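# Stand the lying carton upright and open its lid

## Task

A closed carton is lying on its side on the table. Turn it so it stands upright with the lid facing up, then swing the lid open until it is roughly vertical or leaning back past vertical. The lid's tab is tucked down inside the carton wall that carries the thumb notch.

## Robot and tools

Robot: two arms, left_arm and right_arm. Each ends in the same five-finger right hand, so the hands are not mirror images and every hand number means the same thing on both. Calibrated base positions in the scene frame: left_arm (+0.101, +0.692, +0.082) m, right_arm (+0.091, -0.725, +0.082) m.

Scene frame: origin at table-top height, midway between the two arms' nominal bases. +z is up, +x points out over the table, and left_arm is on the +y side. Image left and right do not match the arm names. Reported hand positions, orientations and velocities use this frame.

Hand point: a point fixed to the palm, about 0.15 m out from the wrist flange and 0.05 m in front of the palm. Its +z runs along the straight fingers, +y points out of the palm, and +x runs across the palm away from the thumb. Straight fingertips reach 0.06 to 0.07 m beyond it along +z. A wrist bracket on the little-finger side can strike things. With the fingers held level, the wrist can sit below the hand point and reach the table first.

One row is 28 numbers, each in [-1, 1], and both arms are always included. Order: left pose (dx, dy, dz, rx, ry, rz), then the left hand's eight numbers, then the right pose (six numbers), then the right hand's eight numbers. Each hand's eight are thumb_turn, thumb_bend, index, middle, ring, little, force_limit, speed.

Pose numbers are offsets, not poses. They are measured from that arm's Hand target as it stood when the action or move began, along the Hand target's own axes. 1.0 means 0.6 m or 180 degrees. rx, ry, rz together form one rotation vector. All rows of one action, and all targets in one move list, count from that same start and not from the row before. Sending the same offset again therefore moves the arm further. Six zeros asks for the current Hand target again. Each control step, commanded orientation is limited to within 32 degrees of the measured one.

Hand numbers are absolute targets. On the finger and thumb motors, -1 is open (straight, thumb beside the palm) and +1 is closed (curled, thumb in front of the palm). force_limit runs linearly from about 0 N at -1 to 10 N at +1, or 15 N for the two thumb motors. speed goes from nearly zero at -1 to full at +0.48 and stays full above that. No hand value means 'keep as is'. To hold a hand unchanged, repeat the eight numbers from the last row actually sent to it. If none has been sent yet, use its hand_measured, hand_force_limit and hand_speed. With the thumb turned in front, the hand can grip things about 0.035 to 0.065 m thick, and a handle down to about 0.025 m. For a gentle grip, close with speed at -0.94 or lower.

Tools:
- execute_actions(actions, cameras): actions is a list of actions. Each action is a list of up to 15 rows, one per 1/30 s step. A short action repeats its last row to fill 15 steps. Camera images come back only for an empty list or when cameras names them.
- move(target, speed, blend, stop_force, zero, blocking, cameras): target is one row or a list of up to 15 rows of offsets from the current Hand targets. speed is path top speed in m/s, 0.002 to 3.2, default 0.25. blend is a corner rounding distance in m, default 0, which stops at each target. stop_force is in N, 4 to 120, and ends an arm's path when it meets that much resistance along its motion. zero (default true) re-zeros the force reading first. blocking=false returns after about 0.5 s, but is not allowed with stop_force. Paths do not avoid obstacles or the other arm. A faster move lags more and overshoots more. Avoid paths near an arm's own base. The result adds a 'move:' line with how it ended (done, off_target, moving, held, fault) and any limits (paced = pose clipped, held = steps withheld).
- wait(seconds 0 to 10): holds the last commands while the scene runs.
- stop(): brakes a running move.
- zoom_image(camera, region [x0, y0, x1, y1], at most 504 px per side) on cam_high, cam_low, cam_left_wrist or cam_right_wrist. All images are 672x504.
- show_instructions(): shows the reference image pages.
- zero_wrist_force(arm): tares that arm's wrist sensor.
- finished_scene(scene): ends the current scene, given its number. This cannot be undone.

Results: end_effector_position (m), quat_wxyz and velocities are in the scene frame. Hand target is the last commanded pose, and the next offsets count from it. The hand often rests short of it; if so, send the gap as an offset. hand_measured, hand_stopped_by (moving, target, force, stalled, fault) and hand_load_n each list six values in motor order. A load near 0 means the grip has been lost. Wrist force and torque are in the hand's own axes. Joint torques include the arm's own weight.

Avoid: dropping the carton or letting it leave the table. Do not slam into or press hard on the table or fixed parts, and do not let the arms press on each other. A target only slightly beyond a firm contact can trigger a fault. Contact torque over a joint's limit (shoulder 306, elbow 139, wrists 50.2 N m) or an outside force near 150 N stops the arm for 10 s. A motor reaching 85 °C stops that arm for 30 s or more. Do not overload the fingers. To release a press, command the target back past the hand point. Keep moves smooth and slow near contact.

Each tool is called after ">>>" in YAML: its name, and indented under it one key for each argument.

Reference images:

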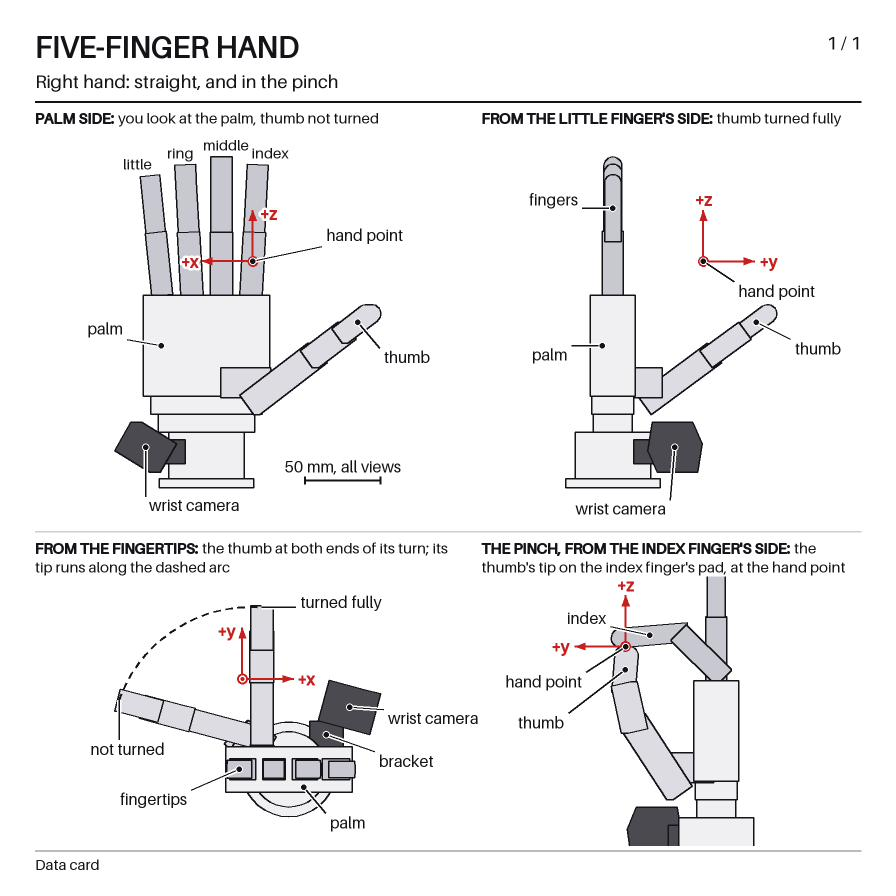

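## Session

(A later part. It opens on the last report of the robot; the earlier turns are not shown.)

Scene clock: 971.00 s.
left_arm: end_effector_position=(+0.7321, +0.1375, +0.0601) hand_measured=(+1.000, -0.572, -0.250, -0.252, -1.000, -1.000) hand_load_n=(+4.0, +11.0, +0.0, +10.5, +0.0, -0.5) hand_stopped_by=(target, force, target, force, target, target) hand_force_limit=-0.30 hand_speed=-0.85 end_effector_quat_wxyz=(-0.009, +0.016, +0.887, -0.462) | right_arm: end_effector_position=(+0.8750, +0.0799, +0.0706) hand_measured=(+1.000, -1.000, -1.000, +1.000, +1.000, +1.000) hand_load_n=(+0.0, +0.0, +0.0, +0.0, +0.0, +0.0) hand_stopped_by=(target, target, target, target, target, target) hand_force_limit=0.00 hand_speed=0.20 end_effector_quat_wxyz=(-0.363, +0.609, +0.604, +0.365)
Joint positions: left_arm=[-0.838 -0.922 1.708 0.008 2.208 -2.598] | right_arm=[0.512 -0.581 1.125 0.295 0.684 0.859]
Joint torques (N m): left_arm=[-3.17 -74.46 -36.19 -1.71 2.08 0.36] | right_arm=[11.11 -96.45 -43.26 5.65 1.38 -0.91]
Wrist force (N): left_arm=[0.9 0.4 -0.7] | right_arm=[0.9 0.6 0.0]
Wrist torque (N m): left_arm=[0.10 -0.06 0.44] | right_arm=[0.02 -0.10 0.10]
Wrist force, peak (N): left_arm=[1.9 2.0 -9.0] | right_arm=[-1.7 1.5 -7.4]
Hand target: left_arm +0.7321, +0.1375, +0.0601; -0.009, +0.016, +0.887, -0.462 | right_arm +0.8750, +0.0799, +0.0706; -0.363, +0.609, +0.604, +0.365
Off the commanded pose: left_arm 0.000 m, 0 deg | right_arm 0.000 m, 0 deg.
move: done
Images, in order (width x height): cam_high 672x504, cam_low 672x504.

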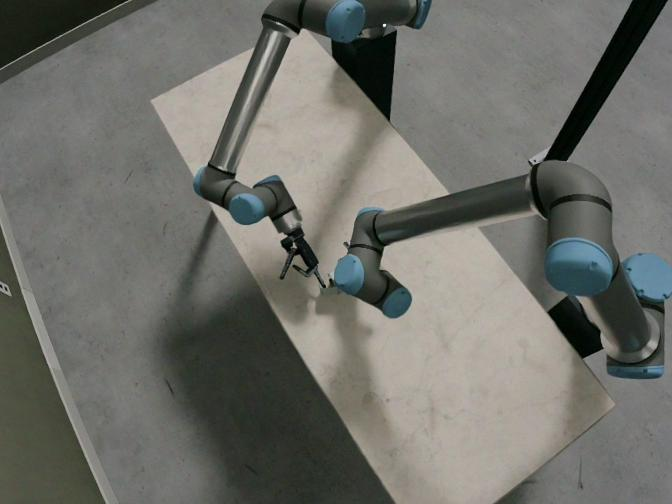

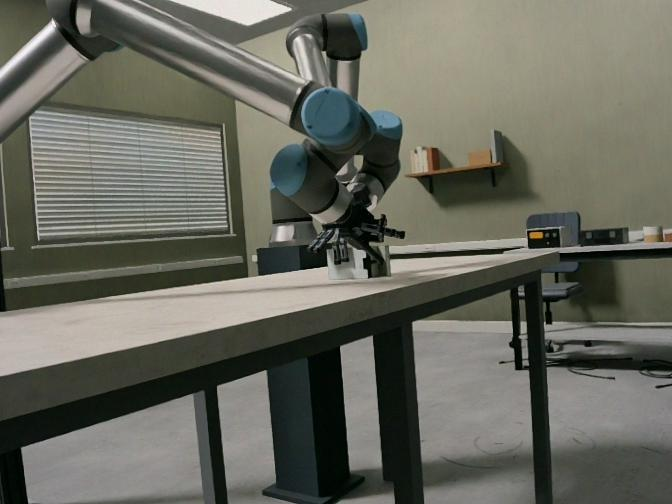

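>>> move:
  target:
    - [0,0,0,0,0,0,1,0.3,-0.25,-0.25,-1,-1,-0.3,-0.85,0.0149,0.015,0.028,0,0,0,1,-1,-1,1,1,1,0,0.2]
    - [0,0,0,0,0,0,1,0.3,-0.25,-0.25,-1,-1,-0.3,-0.85,0.0258,0.015,0.0486,0,0,0,1,-1,-1,1,1,1,0,0.2]
    - [0,0,0,0,0,0,1,0.3,-0.25,-0.25,-1,-1,-0.3,-0.85,0.036,0.0067,0.0677,0,0,0,1,-1,-1,1,1,1,0,0.2]
    - [0,0,0,0,0,0,1,0.3,-0.25,-0.25,-1,-1,-0.3,-0.85,0.043,-0.0033,0.0809,0,0,0,1,-1,-1,1,1,1,0,0.2]
  speed: 0.05
  stop_force: 10
  cameras: ["cam_low","cam_high","cam_right_wrist"]

>>> zoom_image:
  camera: "cam_low"
  region: [310, 220, 400, 290]

>>> zoom_image:
  camera: "cam_high"
  region: [290, 230, 370, 300]

Scene clock: 985.03 s.
left_arm: end_effector_position=(+0.7321, +0.1375, +0.0601) hand_measured=(+1.000, -0.572, -0.250, -0.252, -1.000, -1.000) hand_load_n=(+4.0, +11.0, +0.0, +10.5, +0.0, +0.0) hand_stopped_by=(target, force, target, force, target, target) hand_force_limit=-0.30 hand_speed=-0.85 end_effector_quat_wxyz=(-0.009, +0.016, +0.887, -0.462) | right_arm: end_effector_position=(+0.8734, +0.1349, +0.0705) hand_measured=(+1.000, -1.000, -1.000, +1.000, +1.000, +1.000) hand_load_n=(+0.0, +0.0, +0.0, +0.0, +0.0, +0.0) hand_stopped_by=(target, target, target, target, target, target) hand_force_limit=0.00 hand_speed=0.20 end_effector_quat_wxyz=(-0.363, +0.609, +0.604, +0.365)
Joint positions: left_arm=[-0.838 -0.922 1.708 0.008 2.208 -2.598] | right_arm=[0.565 -0.534 1.021 0.307 0.72 0.918]
Joint torques (N m): left_arm=[-0.67 -72.75 -36.34 -1.34 1.96 1.55] | right_arm=[10.15 -100.2 -44.16 -0.78 1.87 2.31]
Wrist force (N): left_arm=[0.8 0.5 -0.9] | right_arm=[1.2 -0.1 -0.5]
Wrist torque (N m): left_arm=[0.13 -0.02 0.44] | right_arm=[-0.06 -0.15 0.06]
Wrist force, peak (N): left_arm=[0.7 0.5 -1.5] | right_arm=[1.7 0.6 0.0]
Hand target: left_arm +0.7321, +0.1375, +0.0601; -0.009, +0.016, +0.887, -0.462 | right_arm +0.8734, +0.1349, +0.0705; -0.363, +0.609, +0.604, +0.365
Off the commanded pose: left_arm 0.000 m, 0 deg | right_arm 0.000 m, 0 deg.
move: done
Images, in order (width x height): cam_high 672x504, cam_low 672x504, cam_right_wrist 672x504.

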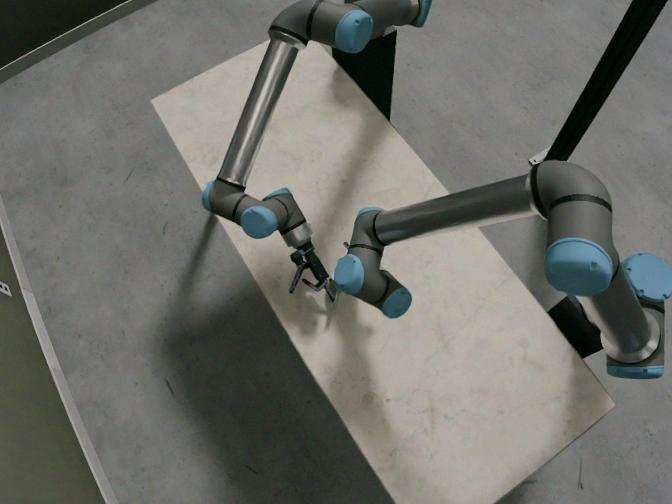

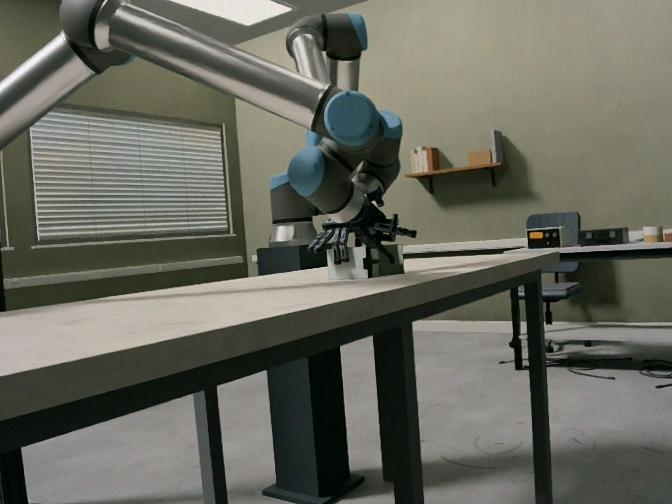

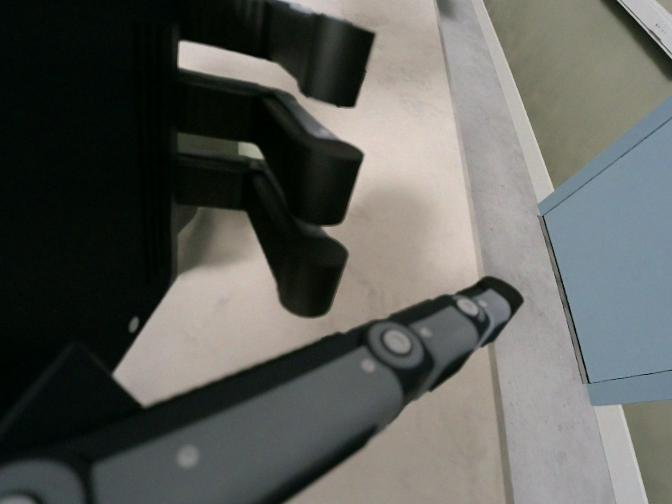

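Scaled by 5.600 from the camera's 672x504 image, which has a finer 960x720 frame.

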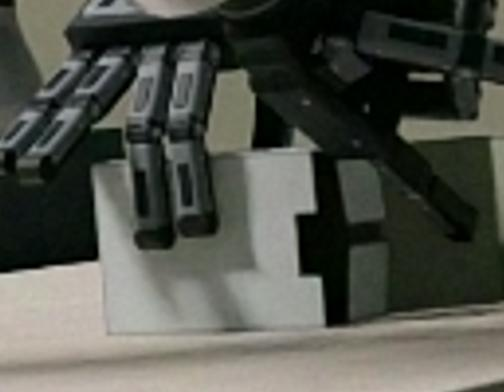

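Scaled by 6.300 from the camera's 672x504 image, which has a finer 960x720 frame.

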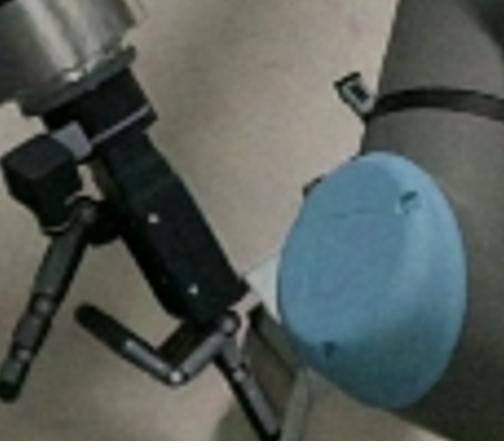

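>>> move:
  target:
    - [0,0,0,0,0,0,1,-1,-0.5,-0.5,-1,-1,-0.3,-0.5,-0.0939,0,-0.1766,0,0,0,1,-1,-1,1,1,1,0,0.2]
    - [0,0.1365,0.0957,0,0,0,1,-1,-0.5,-0.5,-1,-1,-0.3,-0.5,-0.0939,0,-0.1766,0,0,0,1,-1,-1,-1,-1,-1,0,0.2]
  speed: 0.2
  cameras: ["cam_low","cam_high","cam_right_wrist","cam_left_wrist"]

>>> zoom_image:
  camera: "cam_low"
  region: [310, 220, 400, 290]

>>> zoom_image:
  camera: "cam_high"
  region: [290, 230, 370, 300]

Scene clock: 1036.67 s.
left_arm: end_effector_position=(+0.7318, +0.1368, +0.0260) hand_measured=(+1.000, -1.000, -0.500, -0.500, -1.000, -1.000) hand_load_n=(+0.0, +0.0, -0.5, +0.0, +0.0, +0.0) hand_stopped_by=(target, target, target, target, target, target) hand_force_limit=-0.30 hand_speed=-0.50 end_effector_quat_wxyz=(-0.009, +0.017, +0.886, -0.463) | right_arm: end_effector_position=(+0.8725, +0.0149, +0.0706) hand_measured=(+1.000, -1.000, -1.000, +1.000, +1.000, +1.000) hand_load_n=(+0.0, +0.0, +0.0, +0.0, +0.0, +0.0) hand_stopped_by=(target, target, target, target, target, target) hand_force_limit=0.00 hand_speed=0.20 end_effector_quat_wxyz=(-0.363, +0.609, +0.604, +0.365)
Joint positions: left_arm=[-0.838 -0.88 1.714 -0.041 2.211 -2.597] | right_arm=[0.448 -0.631 1.239 0.293 0.643 0.779]
Joint torques (N m): left_arm=[3 -68.23 -27.82 0.34 0.61 0.25] | right_arm=[-13.3 -115.82 -22.85 5.78 -4.21 -2.6]
Wrist force (N): left_arm=[0.6 0.3 -1.2] | right_arm=[0.8 0.8 -0.2]
Wrist torque (N m): left_arm=[0.16 0.00 0.30] | right_arm=[0.06 -0.08 0.19]
Wrist force, peak (N): left_arm=[23.8 -153.2 -110.5] | right_arm=[1.9 0.3 1.4]
Hand target: left_arm +0.7318, +0.1368, +0.0260; -0.009, +0.017, +0.886, -0.463 (not the last commanded pose) | right_arm +0.8725, +0.0149, +0.0706; -0.363, +0.609, +0.604, +0.365
Off the commanded pose: left_arm 0.066 m, 0 deg | right_arm 0.000 m, 0 deg.
FORCE FAULT: contact force on the left arm reached its limit, and that arm stopped. The contact can be on any part of that arm, not only on its tool. That arm's remaining commands of this call were not run. That arm is still stopped at the end of this call. That arm stays stopped for about 10 more seconds. Until then a move that you send moves the other arm only, and its call returns only when the move has ended. Once the stop has ended, the next robot result says so. If the stop ends while you think or write, that arm runs what you send next, counted from a new Hand target: where the arm stands when the stop ends. While its stop runs, that arm, its gripper or tool too, takes no new command. Until it ends, the stop uses up actions while you think or wait. An arm that is not stopped still takes commands.
move: fault (left_arm); path passed 1 of 2 targets; target 2's new numbers were not sent

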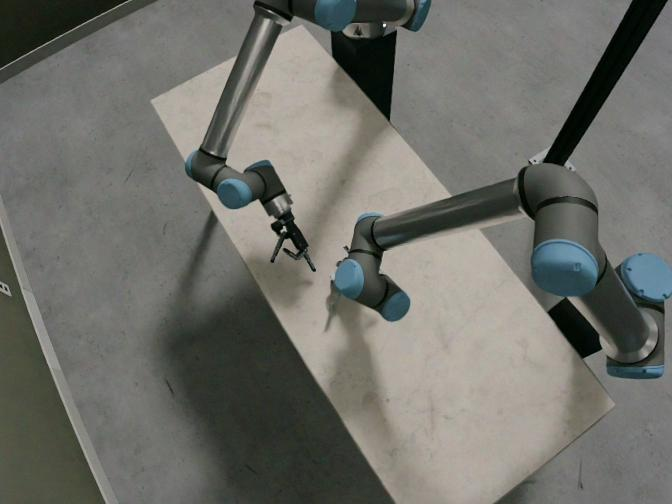

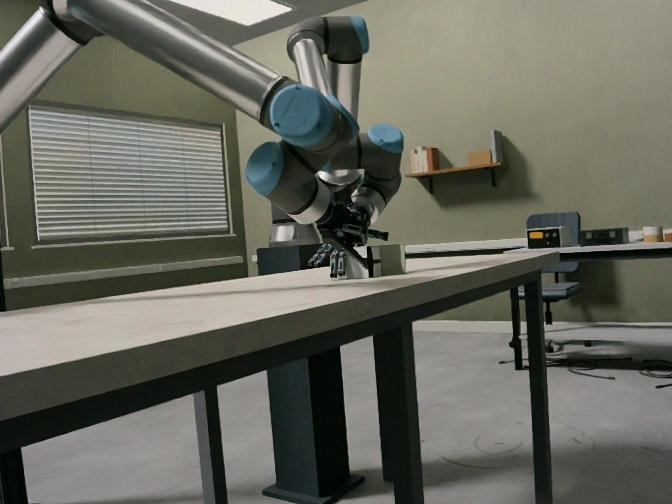

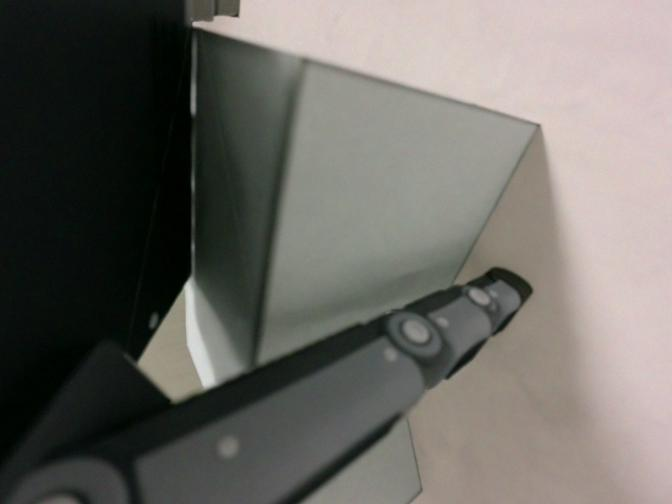

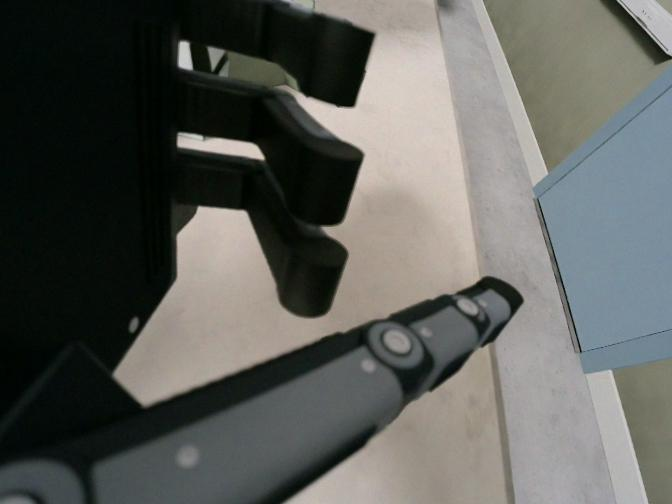

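Scaled by 5.600 from the camera's 672x504 image, which has a finer 960x720 frame.

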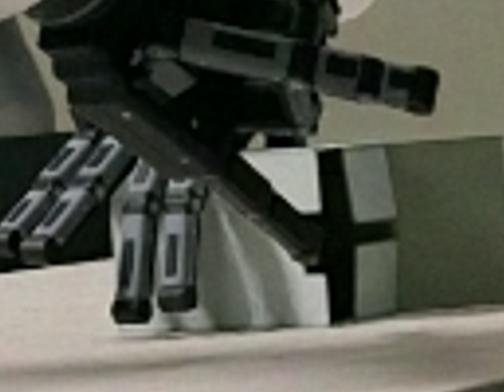

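Scaled by 6.300 from the camera's 672x504 image, which has a finer 960x720 frame.

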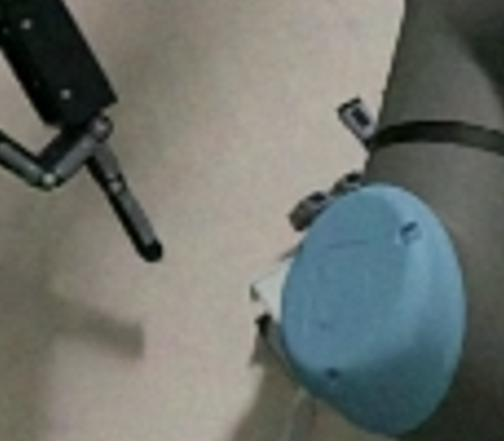

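>>> move:
  target:
    - [0,-0.205,-0.1435,0,0,0,1,-1,-0.5,-0.5,-1,-1,-0.3,-0.5,0,0,0,0,0,0,1,-1,-1,1,1,1,0,0.2]
  speed: 0.15
  cameras: ["cam_low","cam_high"]

Scene clock: 1048.67 s.
left_arm: end_effector_position=(+0.7319, +0.1371, +0.1760) hand_measured=(+1.000, -1.000, -0.500, -0.500, -1.000, -1.000) hand_load_n=(+0.5, +0.0, -0.5, +0.0, +0.0, +0.0) hand_stopped_by=(target, target, target, target, target, target) hand_force_limit=-0.30 hand_speed=-0.50 end_effector_quat_wxyz=(-0.009, +0.017, +0.886, -0.463) | right_arm: end_effector_position=(+0.8725, +0.0149, +0.0706) hand_measured=(+1.000, -1.000, -1.000, +1.000, +1.000, +1.000) hand_load_n=(+0.0, +0.0, +0.0, +0.0, +0.0, +0.0) hand_stopped_by=(target, target, target, target, target, target) hand_force_limit=0.00 hand_speed=0.20 end_effector_quat_wxyz=(-0.363, +0.609, +0.604, +0.365)
Joint positions: left_arm=[-0.837 -1.044 1.661 0.177 2.211 -2.597] | right_arm=[0.448 -0.631 1.239 0.293 0.643 0.779]
Joint torques (N m): left_arm=[10.96 -78.83 -42.23 3.98 3.2 2.52] | right_arm=[-14.43 -115.4 -23.12 5.93 -3.78 -2.39]
Wrist force (N): left_arm=[4.3 0.5 -4.4] | right_arm=[0.6 0.2 -0.1]
Wrist torque (N m): left_arm=[0.37 -0.46 0.51] | right_arm=[-0.03 -0.05 0.16]
Wrist force, peak (N): left_arm=[4.7 -0.5 -4.7] | right_arm=[1.3 0.8 -0.4]
Hand target: left_arm +0.7319, +0.1371, +0.1761; -0.009, +0.017, +0.886, -0.463 | right_arm +0.8725, +0.0149, +0.0706; -0.363, +0.609, +0.604, +0.365
Off the commanded pose: left_arm 0.000 m, 0 deg | right_arm 0.000 m, 0 deg.
FORCE FAULT, CONTINUED: the left arm's stop, for the force fault that an earlier result reported, is over. The rest of the stop counts as 19 of the actions that you can send in this scene. The stop ended before this call began, so that arm ran this call's commands, counted from a new Hand target: where the arm stood when the stop ended. During its stop the left arm's controller moved it back a little.
move: done
Images, in order (width x height): cam_high 672x504, cam_low 672x504.

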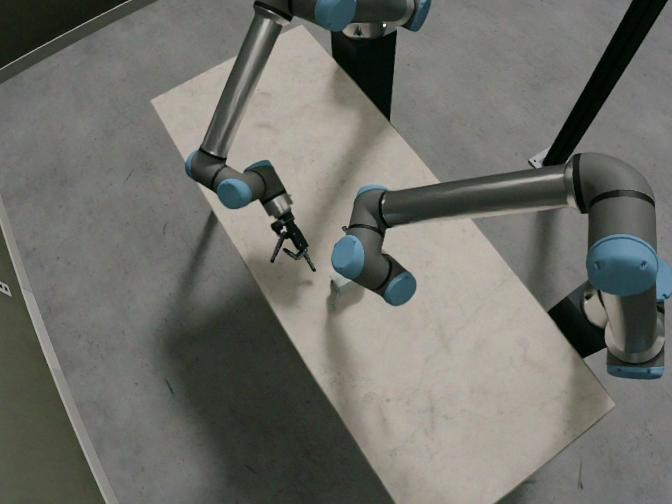

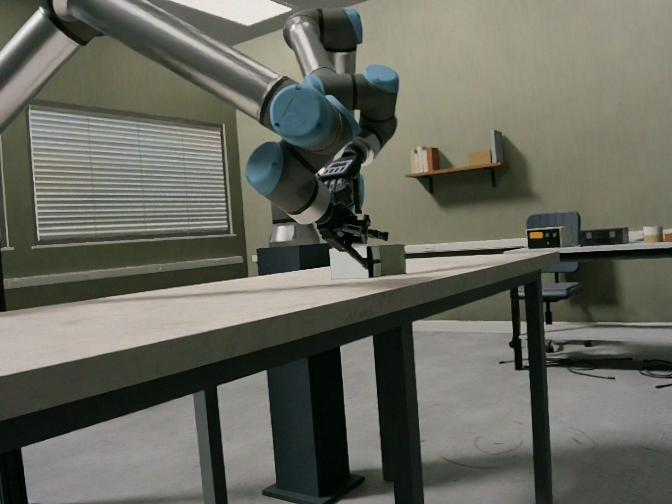

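>>> move:
  target:
    - [0.1025,0.1468,-0.5025,0,0,0,1,-1,-0.5,-0.5,-1,-1,-0.3,-0.5,0.0683,-0.286,-0.3308,0,0,0,1,-1,-1,-1,-1,-1,0,0.2]
  speed: 0.3
  cameras: ["cam_low","cam_high","cam_right_wrist"]

>>> zoom_image:
  camera: "cam_right_wrist"
  region: [200, 60, 440, 240]

>>> zoom_image:
  camera: "cam_high"
  region: [290, 230, 390, 310]

Scene clock: 1061.80 s.
left_arm: end_effector_position=(+0.6820, +0.4369, +0.2763) hand_measured=(+1.000, -1.000, -0.500, -0.500, -1.000, -1.000) hand_load_n=(+0.0, +0.0, +0.0, +0.0, +0.0, +0.0) hand_stopped_by=(target, target, target, target, target, target) hand_force_limit=-0.30 hand_speed=-0.50 end_effector_quat_wxyz=(-0.009, +0.017, +0.886, -0.463) | right_arm: end_effector_position=(+0.6998, -0.1397, +0.2001) hand_measured=(+1.000, -1.000, -1.000, -1.000, -1.000, -1.000) hand_load_n=(+0.0, +0.0, +0.0, +0.0, +0.0, +0.0) hand_stopped_by=(target, target, target, target, target, target) hand_force_limit=0.00 hand_speed=0.20 end_effector_quat_wxyz=(-0.363, +0.609, +0.604, +0.365)
Joint positions: left_arm=[-0.483 -1.302 1.89 0.473 2.427 -2.209] | right_arm=[0.341 -1.045 1.768 0.305 0.581 0.625]
Joint torques (N m): left_arm=[11.71 -39.51 -41.79 5.35 3.78 1.79] | right_arm=[-13.44 -88.74 -19.46 6.09 -4.38 -2.62]
Wrist force (N): left_arm=[4.1 1.3 -4.4] | right_arm=[1.3 0.8 -0.3]
Wrist torque (N m): left_arm=[0.42 -0.55 0.31] | right_arm=[0.08 -0.15 0.20]
Wrist force, peak (N): left_arm=[4.4 1.7 -6.0] | right_arm=[1.6 -0.5 -1.6]
Hand target: left_arm +0.6820, +0.4369, +0.2763; -0.009, +0.017, +0.886, -0.463 | right_arm +0.6998, -0.1398, +0.2002; -0.363, +0.609, +0.604, +0.365
Off the commanded pose: left_arm 0.000 m, 0 deg | right_arm 0.000 m, 0 deg.
move: done
Images, in order (width x height): cam_high 672x504, cam_low 672x504, cam_right_wrist 672x504.

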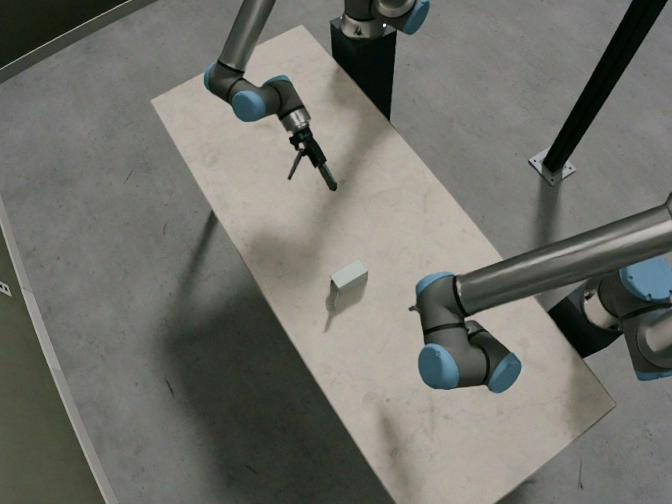

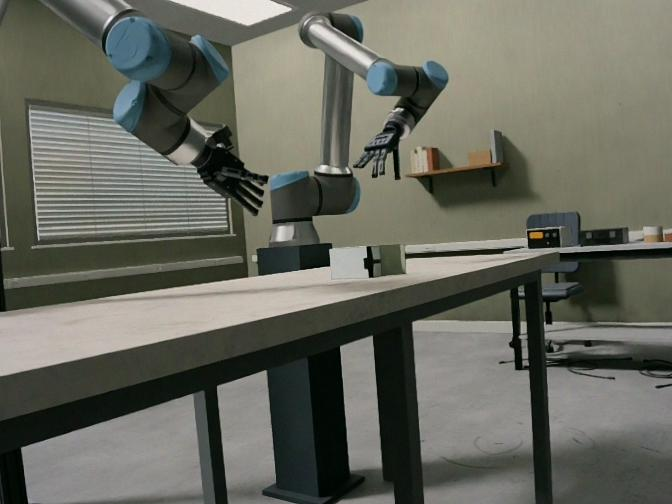

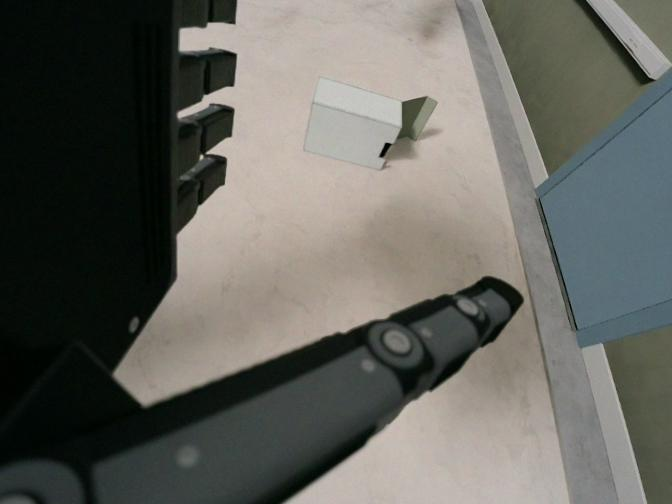

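Scaled by 2.100 from the camera's 672x504 image, which has a finer 960x720 frame.

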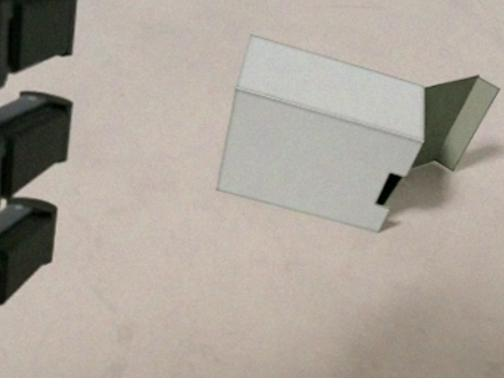

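Scaled by 5.040 from the camera's 672x504 image, which has a finer 960x720 frame.

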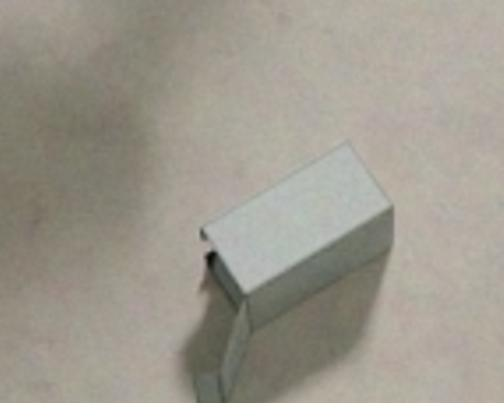

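>>> move:
  target: [0,0,0,0,0,0,1,-1,-0.5,-0.5,-1,-1,-0.3,-0.5,0.1066,0.0408,0.4850,0.0005,-0.0609,0.4744,1,-1,-0.5,-0.5,-1,-1,0,0.2]
  speed: 0.3
  cameras: ["cam_high","cam_low","cam_right_wrist"]

Scene clock: 1160.87 s.
left_arm: end_effector_position=(+0.6820, +0.4369, +0.2763) hand_measured=(+1.000, -1.000, -0.500, -0.500, -1.000, -1.000) hand_load_n=(+0.0, +0.0, -0.5, +0.0, +0.0, +0.0) hand_stopped_by=(target, target, target, target, target, target) hand_force_limit=-0.30 hand_speed=-0.50 end_effector_quat_wxyz=(-0.009, +0.017, +0.886, -0.463) | right_arm: end_effector_position=(+0.7264, +0.1469, +0.1198) hand_measured=(+1.000, -1.000, -0.500, -0.500, -1.000, -1.000) hand_load_n=(+0.0, +0.0, +0.0, +0.0, +0.0, +0.0) hand_stopped_by=(target, target, target, target, target, target) hand_force_limit=0.00 hand_speed=0.20 end_effector_quat_wxyz=(-0.460, +0.885, +0.061, -0.032)
Joint positions: left_arm=[-0.483 -1.302 1.89 0.473 2.427 -2.209] | right_arm=[0.63 -0.54 0.881 0.657 0.753 2.296]
Joint torques (N m): left_arm=[12.62 -37.09 -41.7 5.27 3.51 2.19] | right_arm=[9.08 -99.81 -46.11 5.47 -3.76 2.39]
Wrist force (N): left_arm=[4.0 1.4 -4.0] | right_arm=[-0.8 -0.6 0.6]
Wrist torque (N m): left_arm=[0.41 -0.55 0.31] | right_arm=[-0.06 0.08 -0.14]
Wrist force, peak (N): left_arm=[4.3 1.2 -4.4] | right_arm=[1.9 0.7 -0.6]
Hand target: left_arm +0.6820, +0.4369, +0.2763; -0.009, +0.017, +0.886, -0.463 | right_arm +0.7264, +0.1469, +0.1198; -0.460, +0.885, +0.061, -0.032
Off the commanded pose: left_arm 0.000 m, 0 deg | right_arm 0.000 m, 0 deg.
move: done
Images, in order (width x height): cam_high 672x504, cam_low 672x504, cam_right_wrist 672x504.

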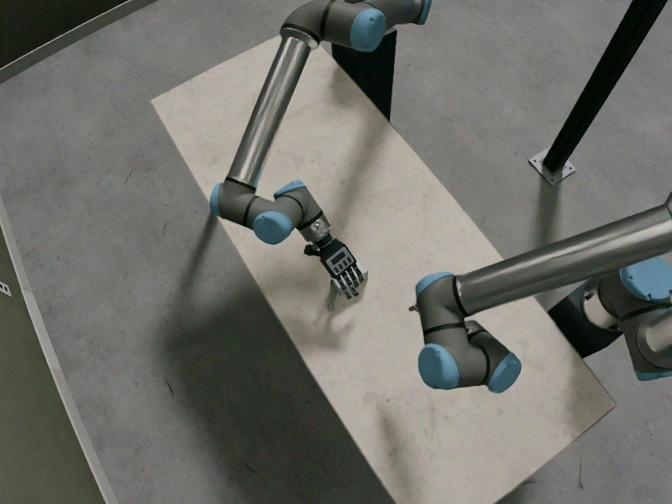

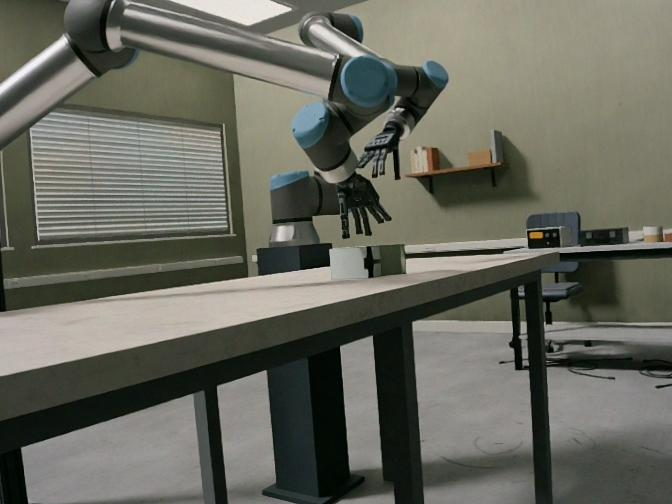

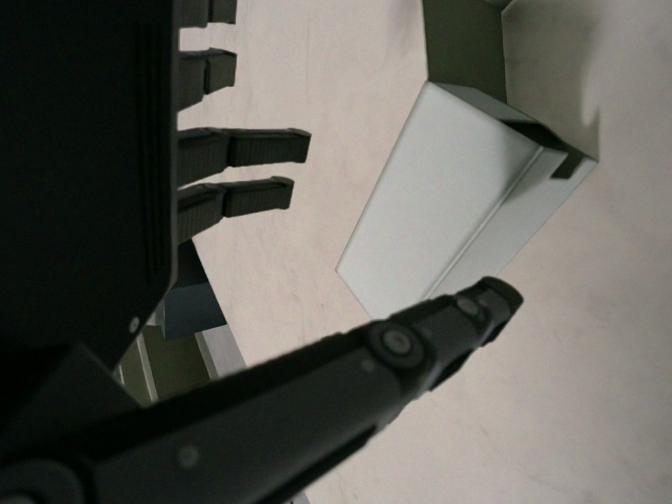

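>>> move:
  target: [0,0,0,0,0,0,1,-1,-0.5,-0.5,-1,-1,-0.3,-0.5,-0.0066,0.0814,0.0581,0,0,0,1,-1,-0.5,-0.5,-1,-1,0,0.2]
  speed: 0.1
  stop_force: 6
  cameras: ["cam_right_wrist","cam_low"]

Scene clock: 1193.43 s.
left_arm: end_effector_position=(+0.6820, +0.4369, +0.2763) hand_measured=(+1.000, -1.000, -0.500, -0.500, -1.000, -1.000) hand_load_n=(+0.0, +0.0, +0.0, +0.0, +0.0, +0.0) hand_stopped_by=(target, target, target, target, target, target) hand_force_limit=-0.30 hand_speed=-0.50 end_effector_quat_wxyz=(-0.009, +0.017, +0.886, -0.463) | right_arm: end_effector_position=(+0.7224, +0.1469, +0.0598) hand_measured=(+1.000, -1.000, -0.500, -0.500, -1.000, -1.000) hand_load_n=(+0.0, +0.0, +0.0, +0.0, +0.0, +0.0) hand_stopped_by=(target, target, target, target, target, target) hand_force_limit=0.00 hand_speed=0.20 end_effector_quat_wxyz=(-0.460, +0.885, +0.061, -0.032)
Joint positions: left_arm=[-0.483 -1.302 1.89 0.473 2.427 -2.209] | right_arm=[0.632 -0.5 0.913 0.582 0.754 2.299]
Joint torques (N m): left_arm=[11.49 -36.73 -41.12 5.31 3.38 2.36] | right_arm=[10.25 -99.99 -27.05 -0.4 1.38 1.85]
Wrist force (N): left_arm=[4.0 1.5 -4.3] | right_arm=[-0.7 -0.8 0.2]
Wrist torque (N m): left_arm=[0.46 -0.53 0.31] | right_arm=[-0.04 0.07 -0.13]
Wrist force, peak (N): left_arm=[4.3 1.7 -4.3] | right_arm=[-0.7 -1.4 0.2]
Hand target: left_arm +0.6820, +0.4369, +0.2763; -0.009, +0.017, +0.886, -0.463 | right_arm +0.7224, +0.1469, +0.0598; -0.460, +0.885, +0.061, -0.032
Off the commanded pose: left_arm 0.000 m, 0 deg | right_arm 0.000 m, 0 deg.
move: done
Images, in order (width x height): cam_low 672x504, cam_right_wrist 672x504.

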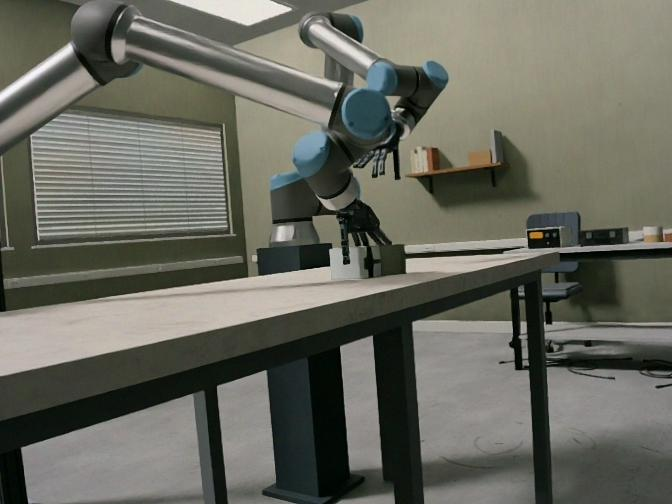

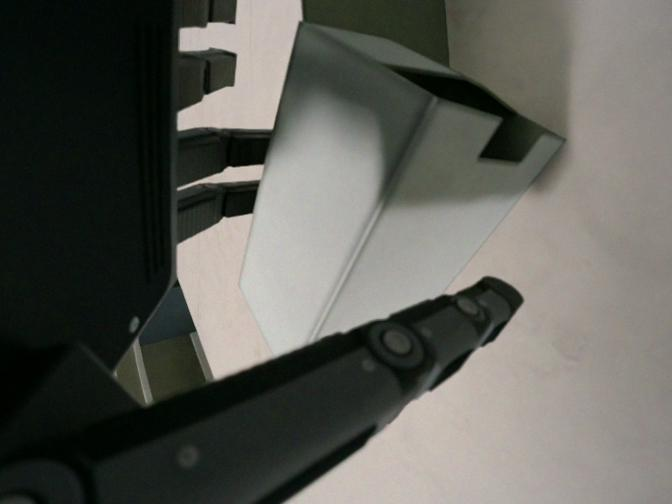

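>>> move:
  target:
    - [0,0,0,0,0,0,1,-1,-0.5,-0.5,-1,-1,-0.3,-0.5,0,0,0,0,0,0,1,-0.6,-0.25,-0.25,-1,-1,-0.3,-0.3]
    - [0,0,0,0,0,0,1,-1,-0.5,-0.5,-1,-1,-0.3,-0.5,0,0,0,0,0,0,1,0.3,-0.25,-0.25,-1,-1,0.1,-0.85]
  cameras: ["cam_right_wrist"]

Scene clock: 1203.10 s.
left_arm: end_effector_position=(+0.6820, +0.4369, +0.2763) hand_measured=(+1.000, -1.000, -0.500, -0.500, -1.000, -1.000) hand_load_n=(+0.0, +0.0, +0.0, -0.5, -0.5, +0.0) hand_stopped_by=(target, target, target, target, target, target) hand_force_limit=-0.30 hand_speed=-0.50 end_effector_quat_wxyz=(-0.009, +0.017, +0.886, -0.463) | right_arm: end_effector_position=(+0.7224, +0.1469, +0.0598) hand_measured=(+1.000, -0.588, -0.250, -0.250, -1.000, -1.000) hand_load_n=(-2.5, +8.5, +8.0, +0.0, +0.0, +0.0) hand_stopped_by=(target, force, target, target, target, target) hand_force_limit=0.10 hand_speed=-0.85 end_effector_quat_wxyz=(-0.460, +0.885, +0.061, -0.032)
Joint positions: left_arm=[-0.483 -1.302 1.89 0.473 2.427 -2.209] | right_arm=[0.632 -0.5 0.913 0.582 0.754 2.299]
Joint torques (N m): left_arm=[11.35 -36.99 -42.2 5.46 3.77 2.19] | right_arm=[11.73 -103.6 -31.05 0.44 0.28 2.28]
Wrist force (N): left_arm=[4.1 1.3 -4.0] | right_arm=[-0.8 -0.7 0.6]
Wrist torque (N m): left_arm=[0.39 -0.56 0.31] | right_arm=[-0.07 0.09 -0.15]
Wrist force, peak (N): left_arm=[4.2 1.6 -4.7] | right_arm=[-1.1 -1.1 0.4]
Hand target: left_arm +0.6820, +0.4369, +0.2763; -0.009, +0.017, +0.886, -0.463 | right_arm +0.7224, +0.1469, +0.0598; -0.460, +0.885, +0.061, -0.032
Off the commanded pose: left_arm 0.000 m, 0 deg | right_arm 0.000 m, 0 deg.
move: done
Images, in order (width x height): cam_right_wrist 672x504.

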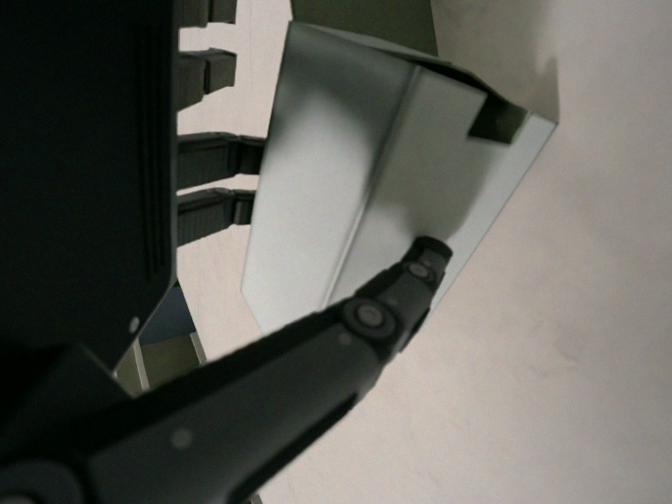

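>>> move:
  target:
    - [0,0,0,0,0,0,1,-1,-0.5,-0.5,-1,-1,-0.3,-0.5,0,0,0,0,0,0,1,0.3,-0.25,0.2,-1,-1,-0.2,-0.9]
    - [0,0,0,0,0,0,1,-1,-0.5,-0.5,-1,-1,-0.3,-0.5,0,-0.0546,-0.0383,0,0,0,1,0.3,-0.25,0.2,-1,-1,-0.2,-0.9]
  speed: 0.08
  cameras: ["cam_right_wrist","cam_low"]

>>> zoom_image:
  camera: "cam_low"
  region: [270, 140, 470, 300]

Scene clock: 1236.40 s.
left_arm: end_effector_position=(+0.6820, +0.4369, +0.2763) hand_measured=(+1.000, -1.000, -0.500, -0.500, -1.000, -1.000) hand_load_n=(+0.0, +0.0, +0.0, +0.0, +0.0, +0.0) hand_stopped_by=(target, target, target, target, target, target) hand_force_limit=-0.30 hand_speed=-0.50 end_effector_quat_wxyz=(-0.009, +0.017, +0.886, -0.463) | right_arm: end_effector_position=(+0.7224, +0.1469, +0.0997) hand_measured=(+1.000, -0.588, -0.250, -0.224, -1.000, -1.000) hand_load_n=(-1.0, +11.5, +4.5, +7.0, +0.0, +0.0) hand_stopped_by=(target, force, target, force, target, target) hand_force_limit=-0.20 hand_speed=-0.90 end_effector_quat_wxyz=(-0.460, +0.885, +0.061, -0.032)
Joint positions: left_arm=[-0.483 -1.302 1.89 0.473 2.427 -2.209] | right_arm=[0.632 -0.532 0.901 0.626 0.754 2.299]
Joint torques (N m): left_arm=[11.64 -37.89 -41.51 5.36 3.51 2.45] | right_arm=[5.48 -125.41 -45.37 6.37 -2.99 -0.85]
Wrist force (N): left_arm=[3.9 1.5 -4.0] | right_arm=[-0.4 -0.5 1.0]
Wrist torque (N m): left_arm=[0.42 -0.53 0.31] | right_arm=[-0.08 0.01 -0.11]
Wrist force, peak (N): left_arm=[4.4 1.2 -4.5] | right_arm=[-0.9 -0.7 1.0]
Hand target: left_arm +0.6820, +0.4369, +0.2763; -0.009, +0.017, +0.886, -0.463 | right_arm +0.7224, +0.1469, +0.0998; -0.460, +0.885, +0.061, -0.032
Off the commanded pose: left_arm 0.000 m, 0 deg | right_arm 0.000 m, 0 deg.
move: done
Images, in order (width x height): cam_low 672x504, cam_right_wrist 672x504.

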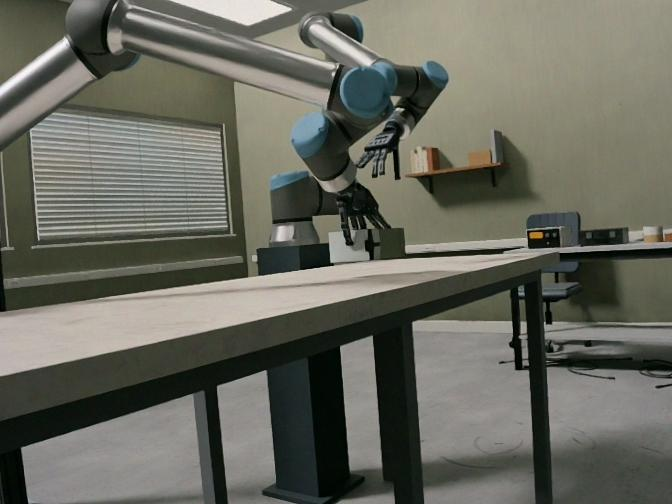

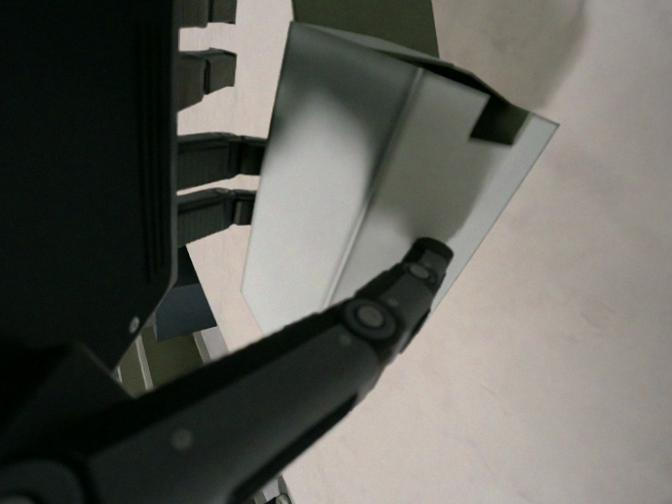

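Scaled by 2.520 from the camera's 672x504 image, which has a finer 960x720 frame.

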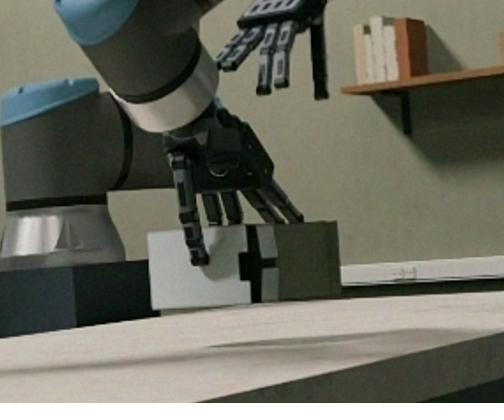

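>>> move:
  target: [0,0,0,0,0,0,1,-1,-0.5,-0.5,-1,-1,-0.3,-0.5,-0.0435,-0.0008,0.0068,-0.0695,0.284,-0.4055,1,0.3,-0.25,0.2,-1,-1,-0.2,-0.9]
  speed: 0.2
  cameras: ["cam_right_wrist","cam_low","cam_high"]

>>> zoom_image:
  camera: "cam_low"
  region: [270, 140, 470, 300]

Scene clock: 1246.60 s.
left_arm: end_effector_position=(+0.6820, +0.4369, +0.2763) hand_measured=(+1.000, -1.000, -0.500, -0.500, -1.000, -1.000) hand_load_n=(+0.0, +0.0, +0.0, +0.0, +0.0, +0.0) hand_stopped_by=(target, target, target, target, target, target) hand_force_limit=-0.30 hand_speed=-0.50 end_effector_quat_wxyz=(-0.009, +0.017, +0.886, -0.463) | right_arm: end_effector_position=(+0.6960, +0.1469, +0.0979) hand_measured=(+1.000, -0.588, -0.250, -0.224, -1.000, -1.000) hand_load_n=(-1.0, +11.5, +4.5, +7.0, +0.0, +0.0) hand_stopped_by=(target, force, target, force, target, target) hand_force_limit=-0.20 hand_speed=-0.90 end_effector_quat_wxyz=(-0.281, +0.649, +0.369, +0.603)
Joint positions: left_arm=[-0.483 -1.302 1.89 0.473 2.427 -2.209] | right_arm=[0.848 -0.808 1.667 -0.743 1.445 1.476]
Joint torques (N m): left_arm=[12.47 -37.39 -41.78 5.24 3.5 2.18] | right_arm=[8.93 -78.37 -20.31 -5.39 2.44 -2.87]
Wrist force (N): left_arm=[3.9 1.0 -4.2] | right_arm=[2.1 0.5 0.1]
Wrist torque (N m): left_arm=[0.37 -0.52 0.30] | right_arm=[-0.04 -0.37 0.30]
Wrist force, peak (N): left_arm=[4.3 1.3 -4.6] | right_arm=[2.4 0.4 0.7]
Hand target: left_arm +0.6820, +0.4369, +0.2763; -0.009, +0.017, +0.886, -0.463 | right_arm +0.6960, +0.1469, +0.0978; -0.281, +0.649, +0.369, +0.603
Off the commanded pose: left_arm 0.000 m, 0 deg | right_arm 0.000 m, 0 deg.
move: done
Images, in order (width x height): cam_high 672x504, cam_low 672x504, cam_right_wrist 672x504.

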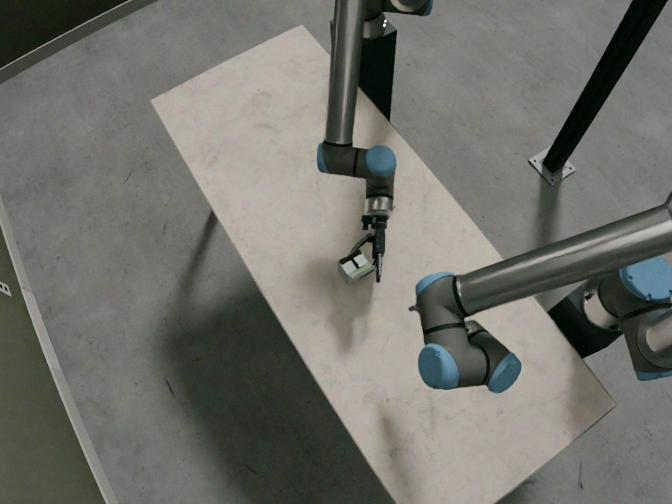

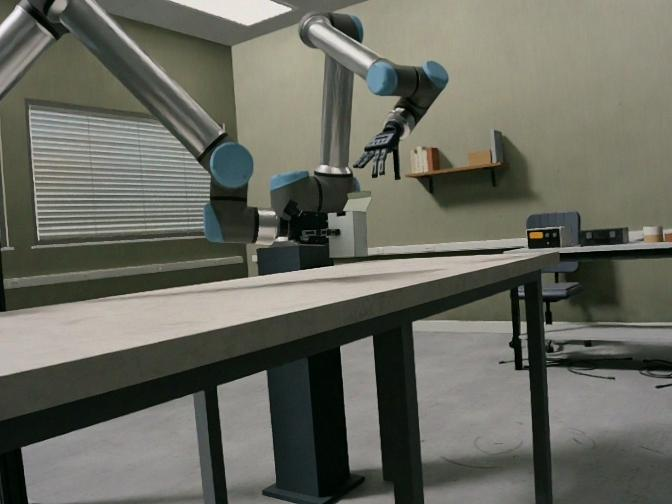

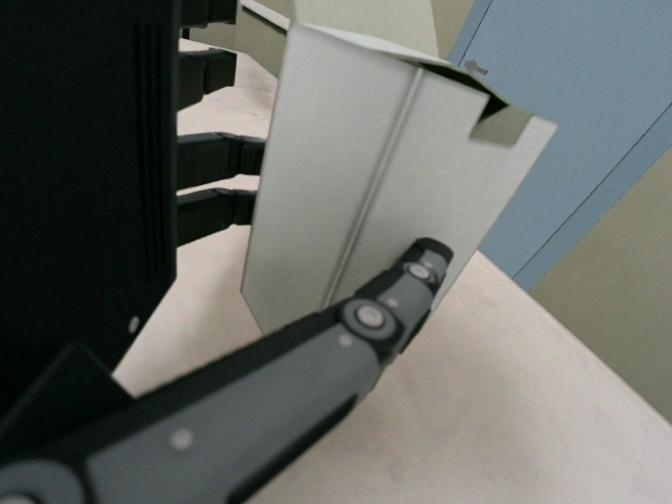

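Scaled by 2.520 from the camera's 672x504 image, which has a finer 960x720 frame.

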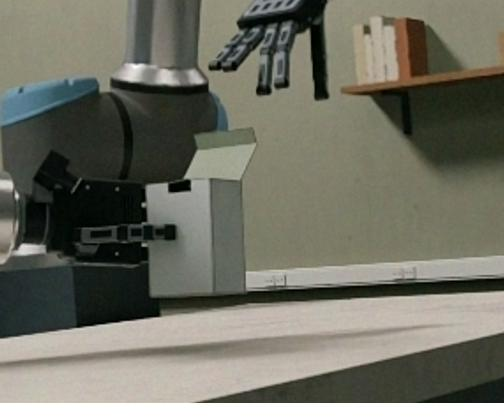

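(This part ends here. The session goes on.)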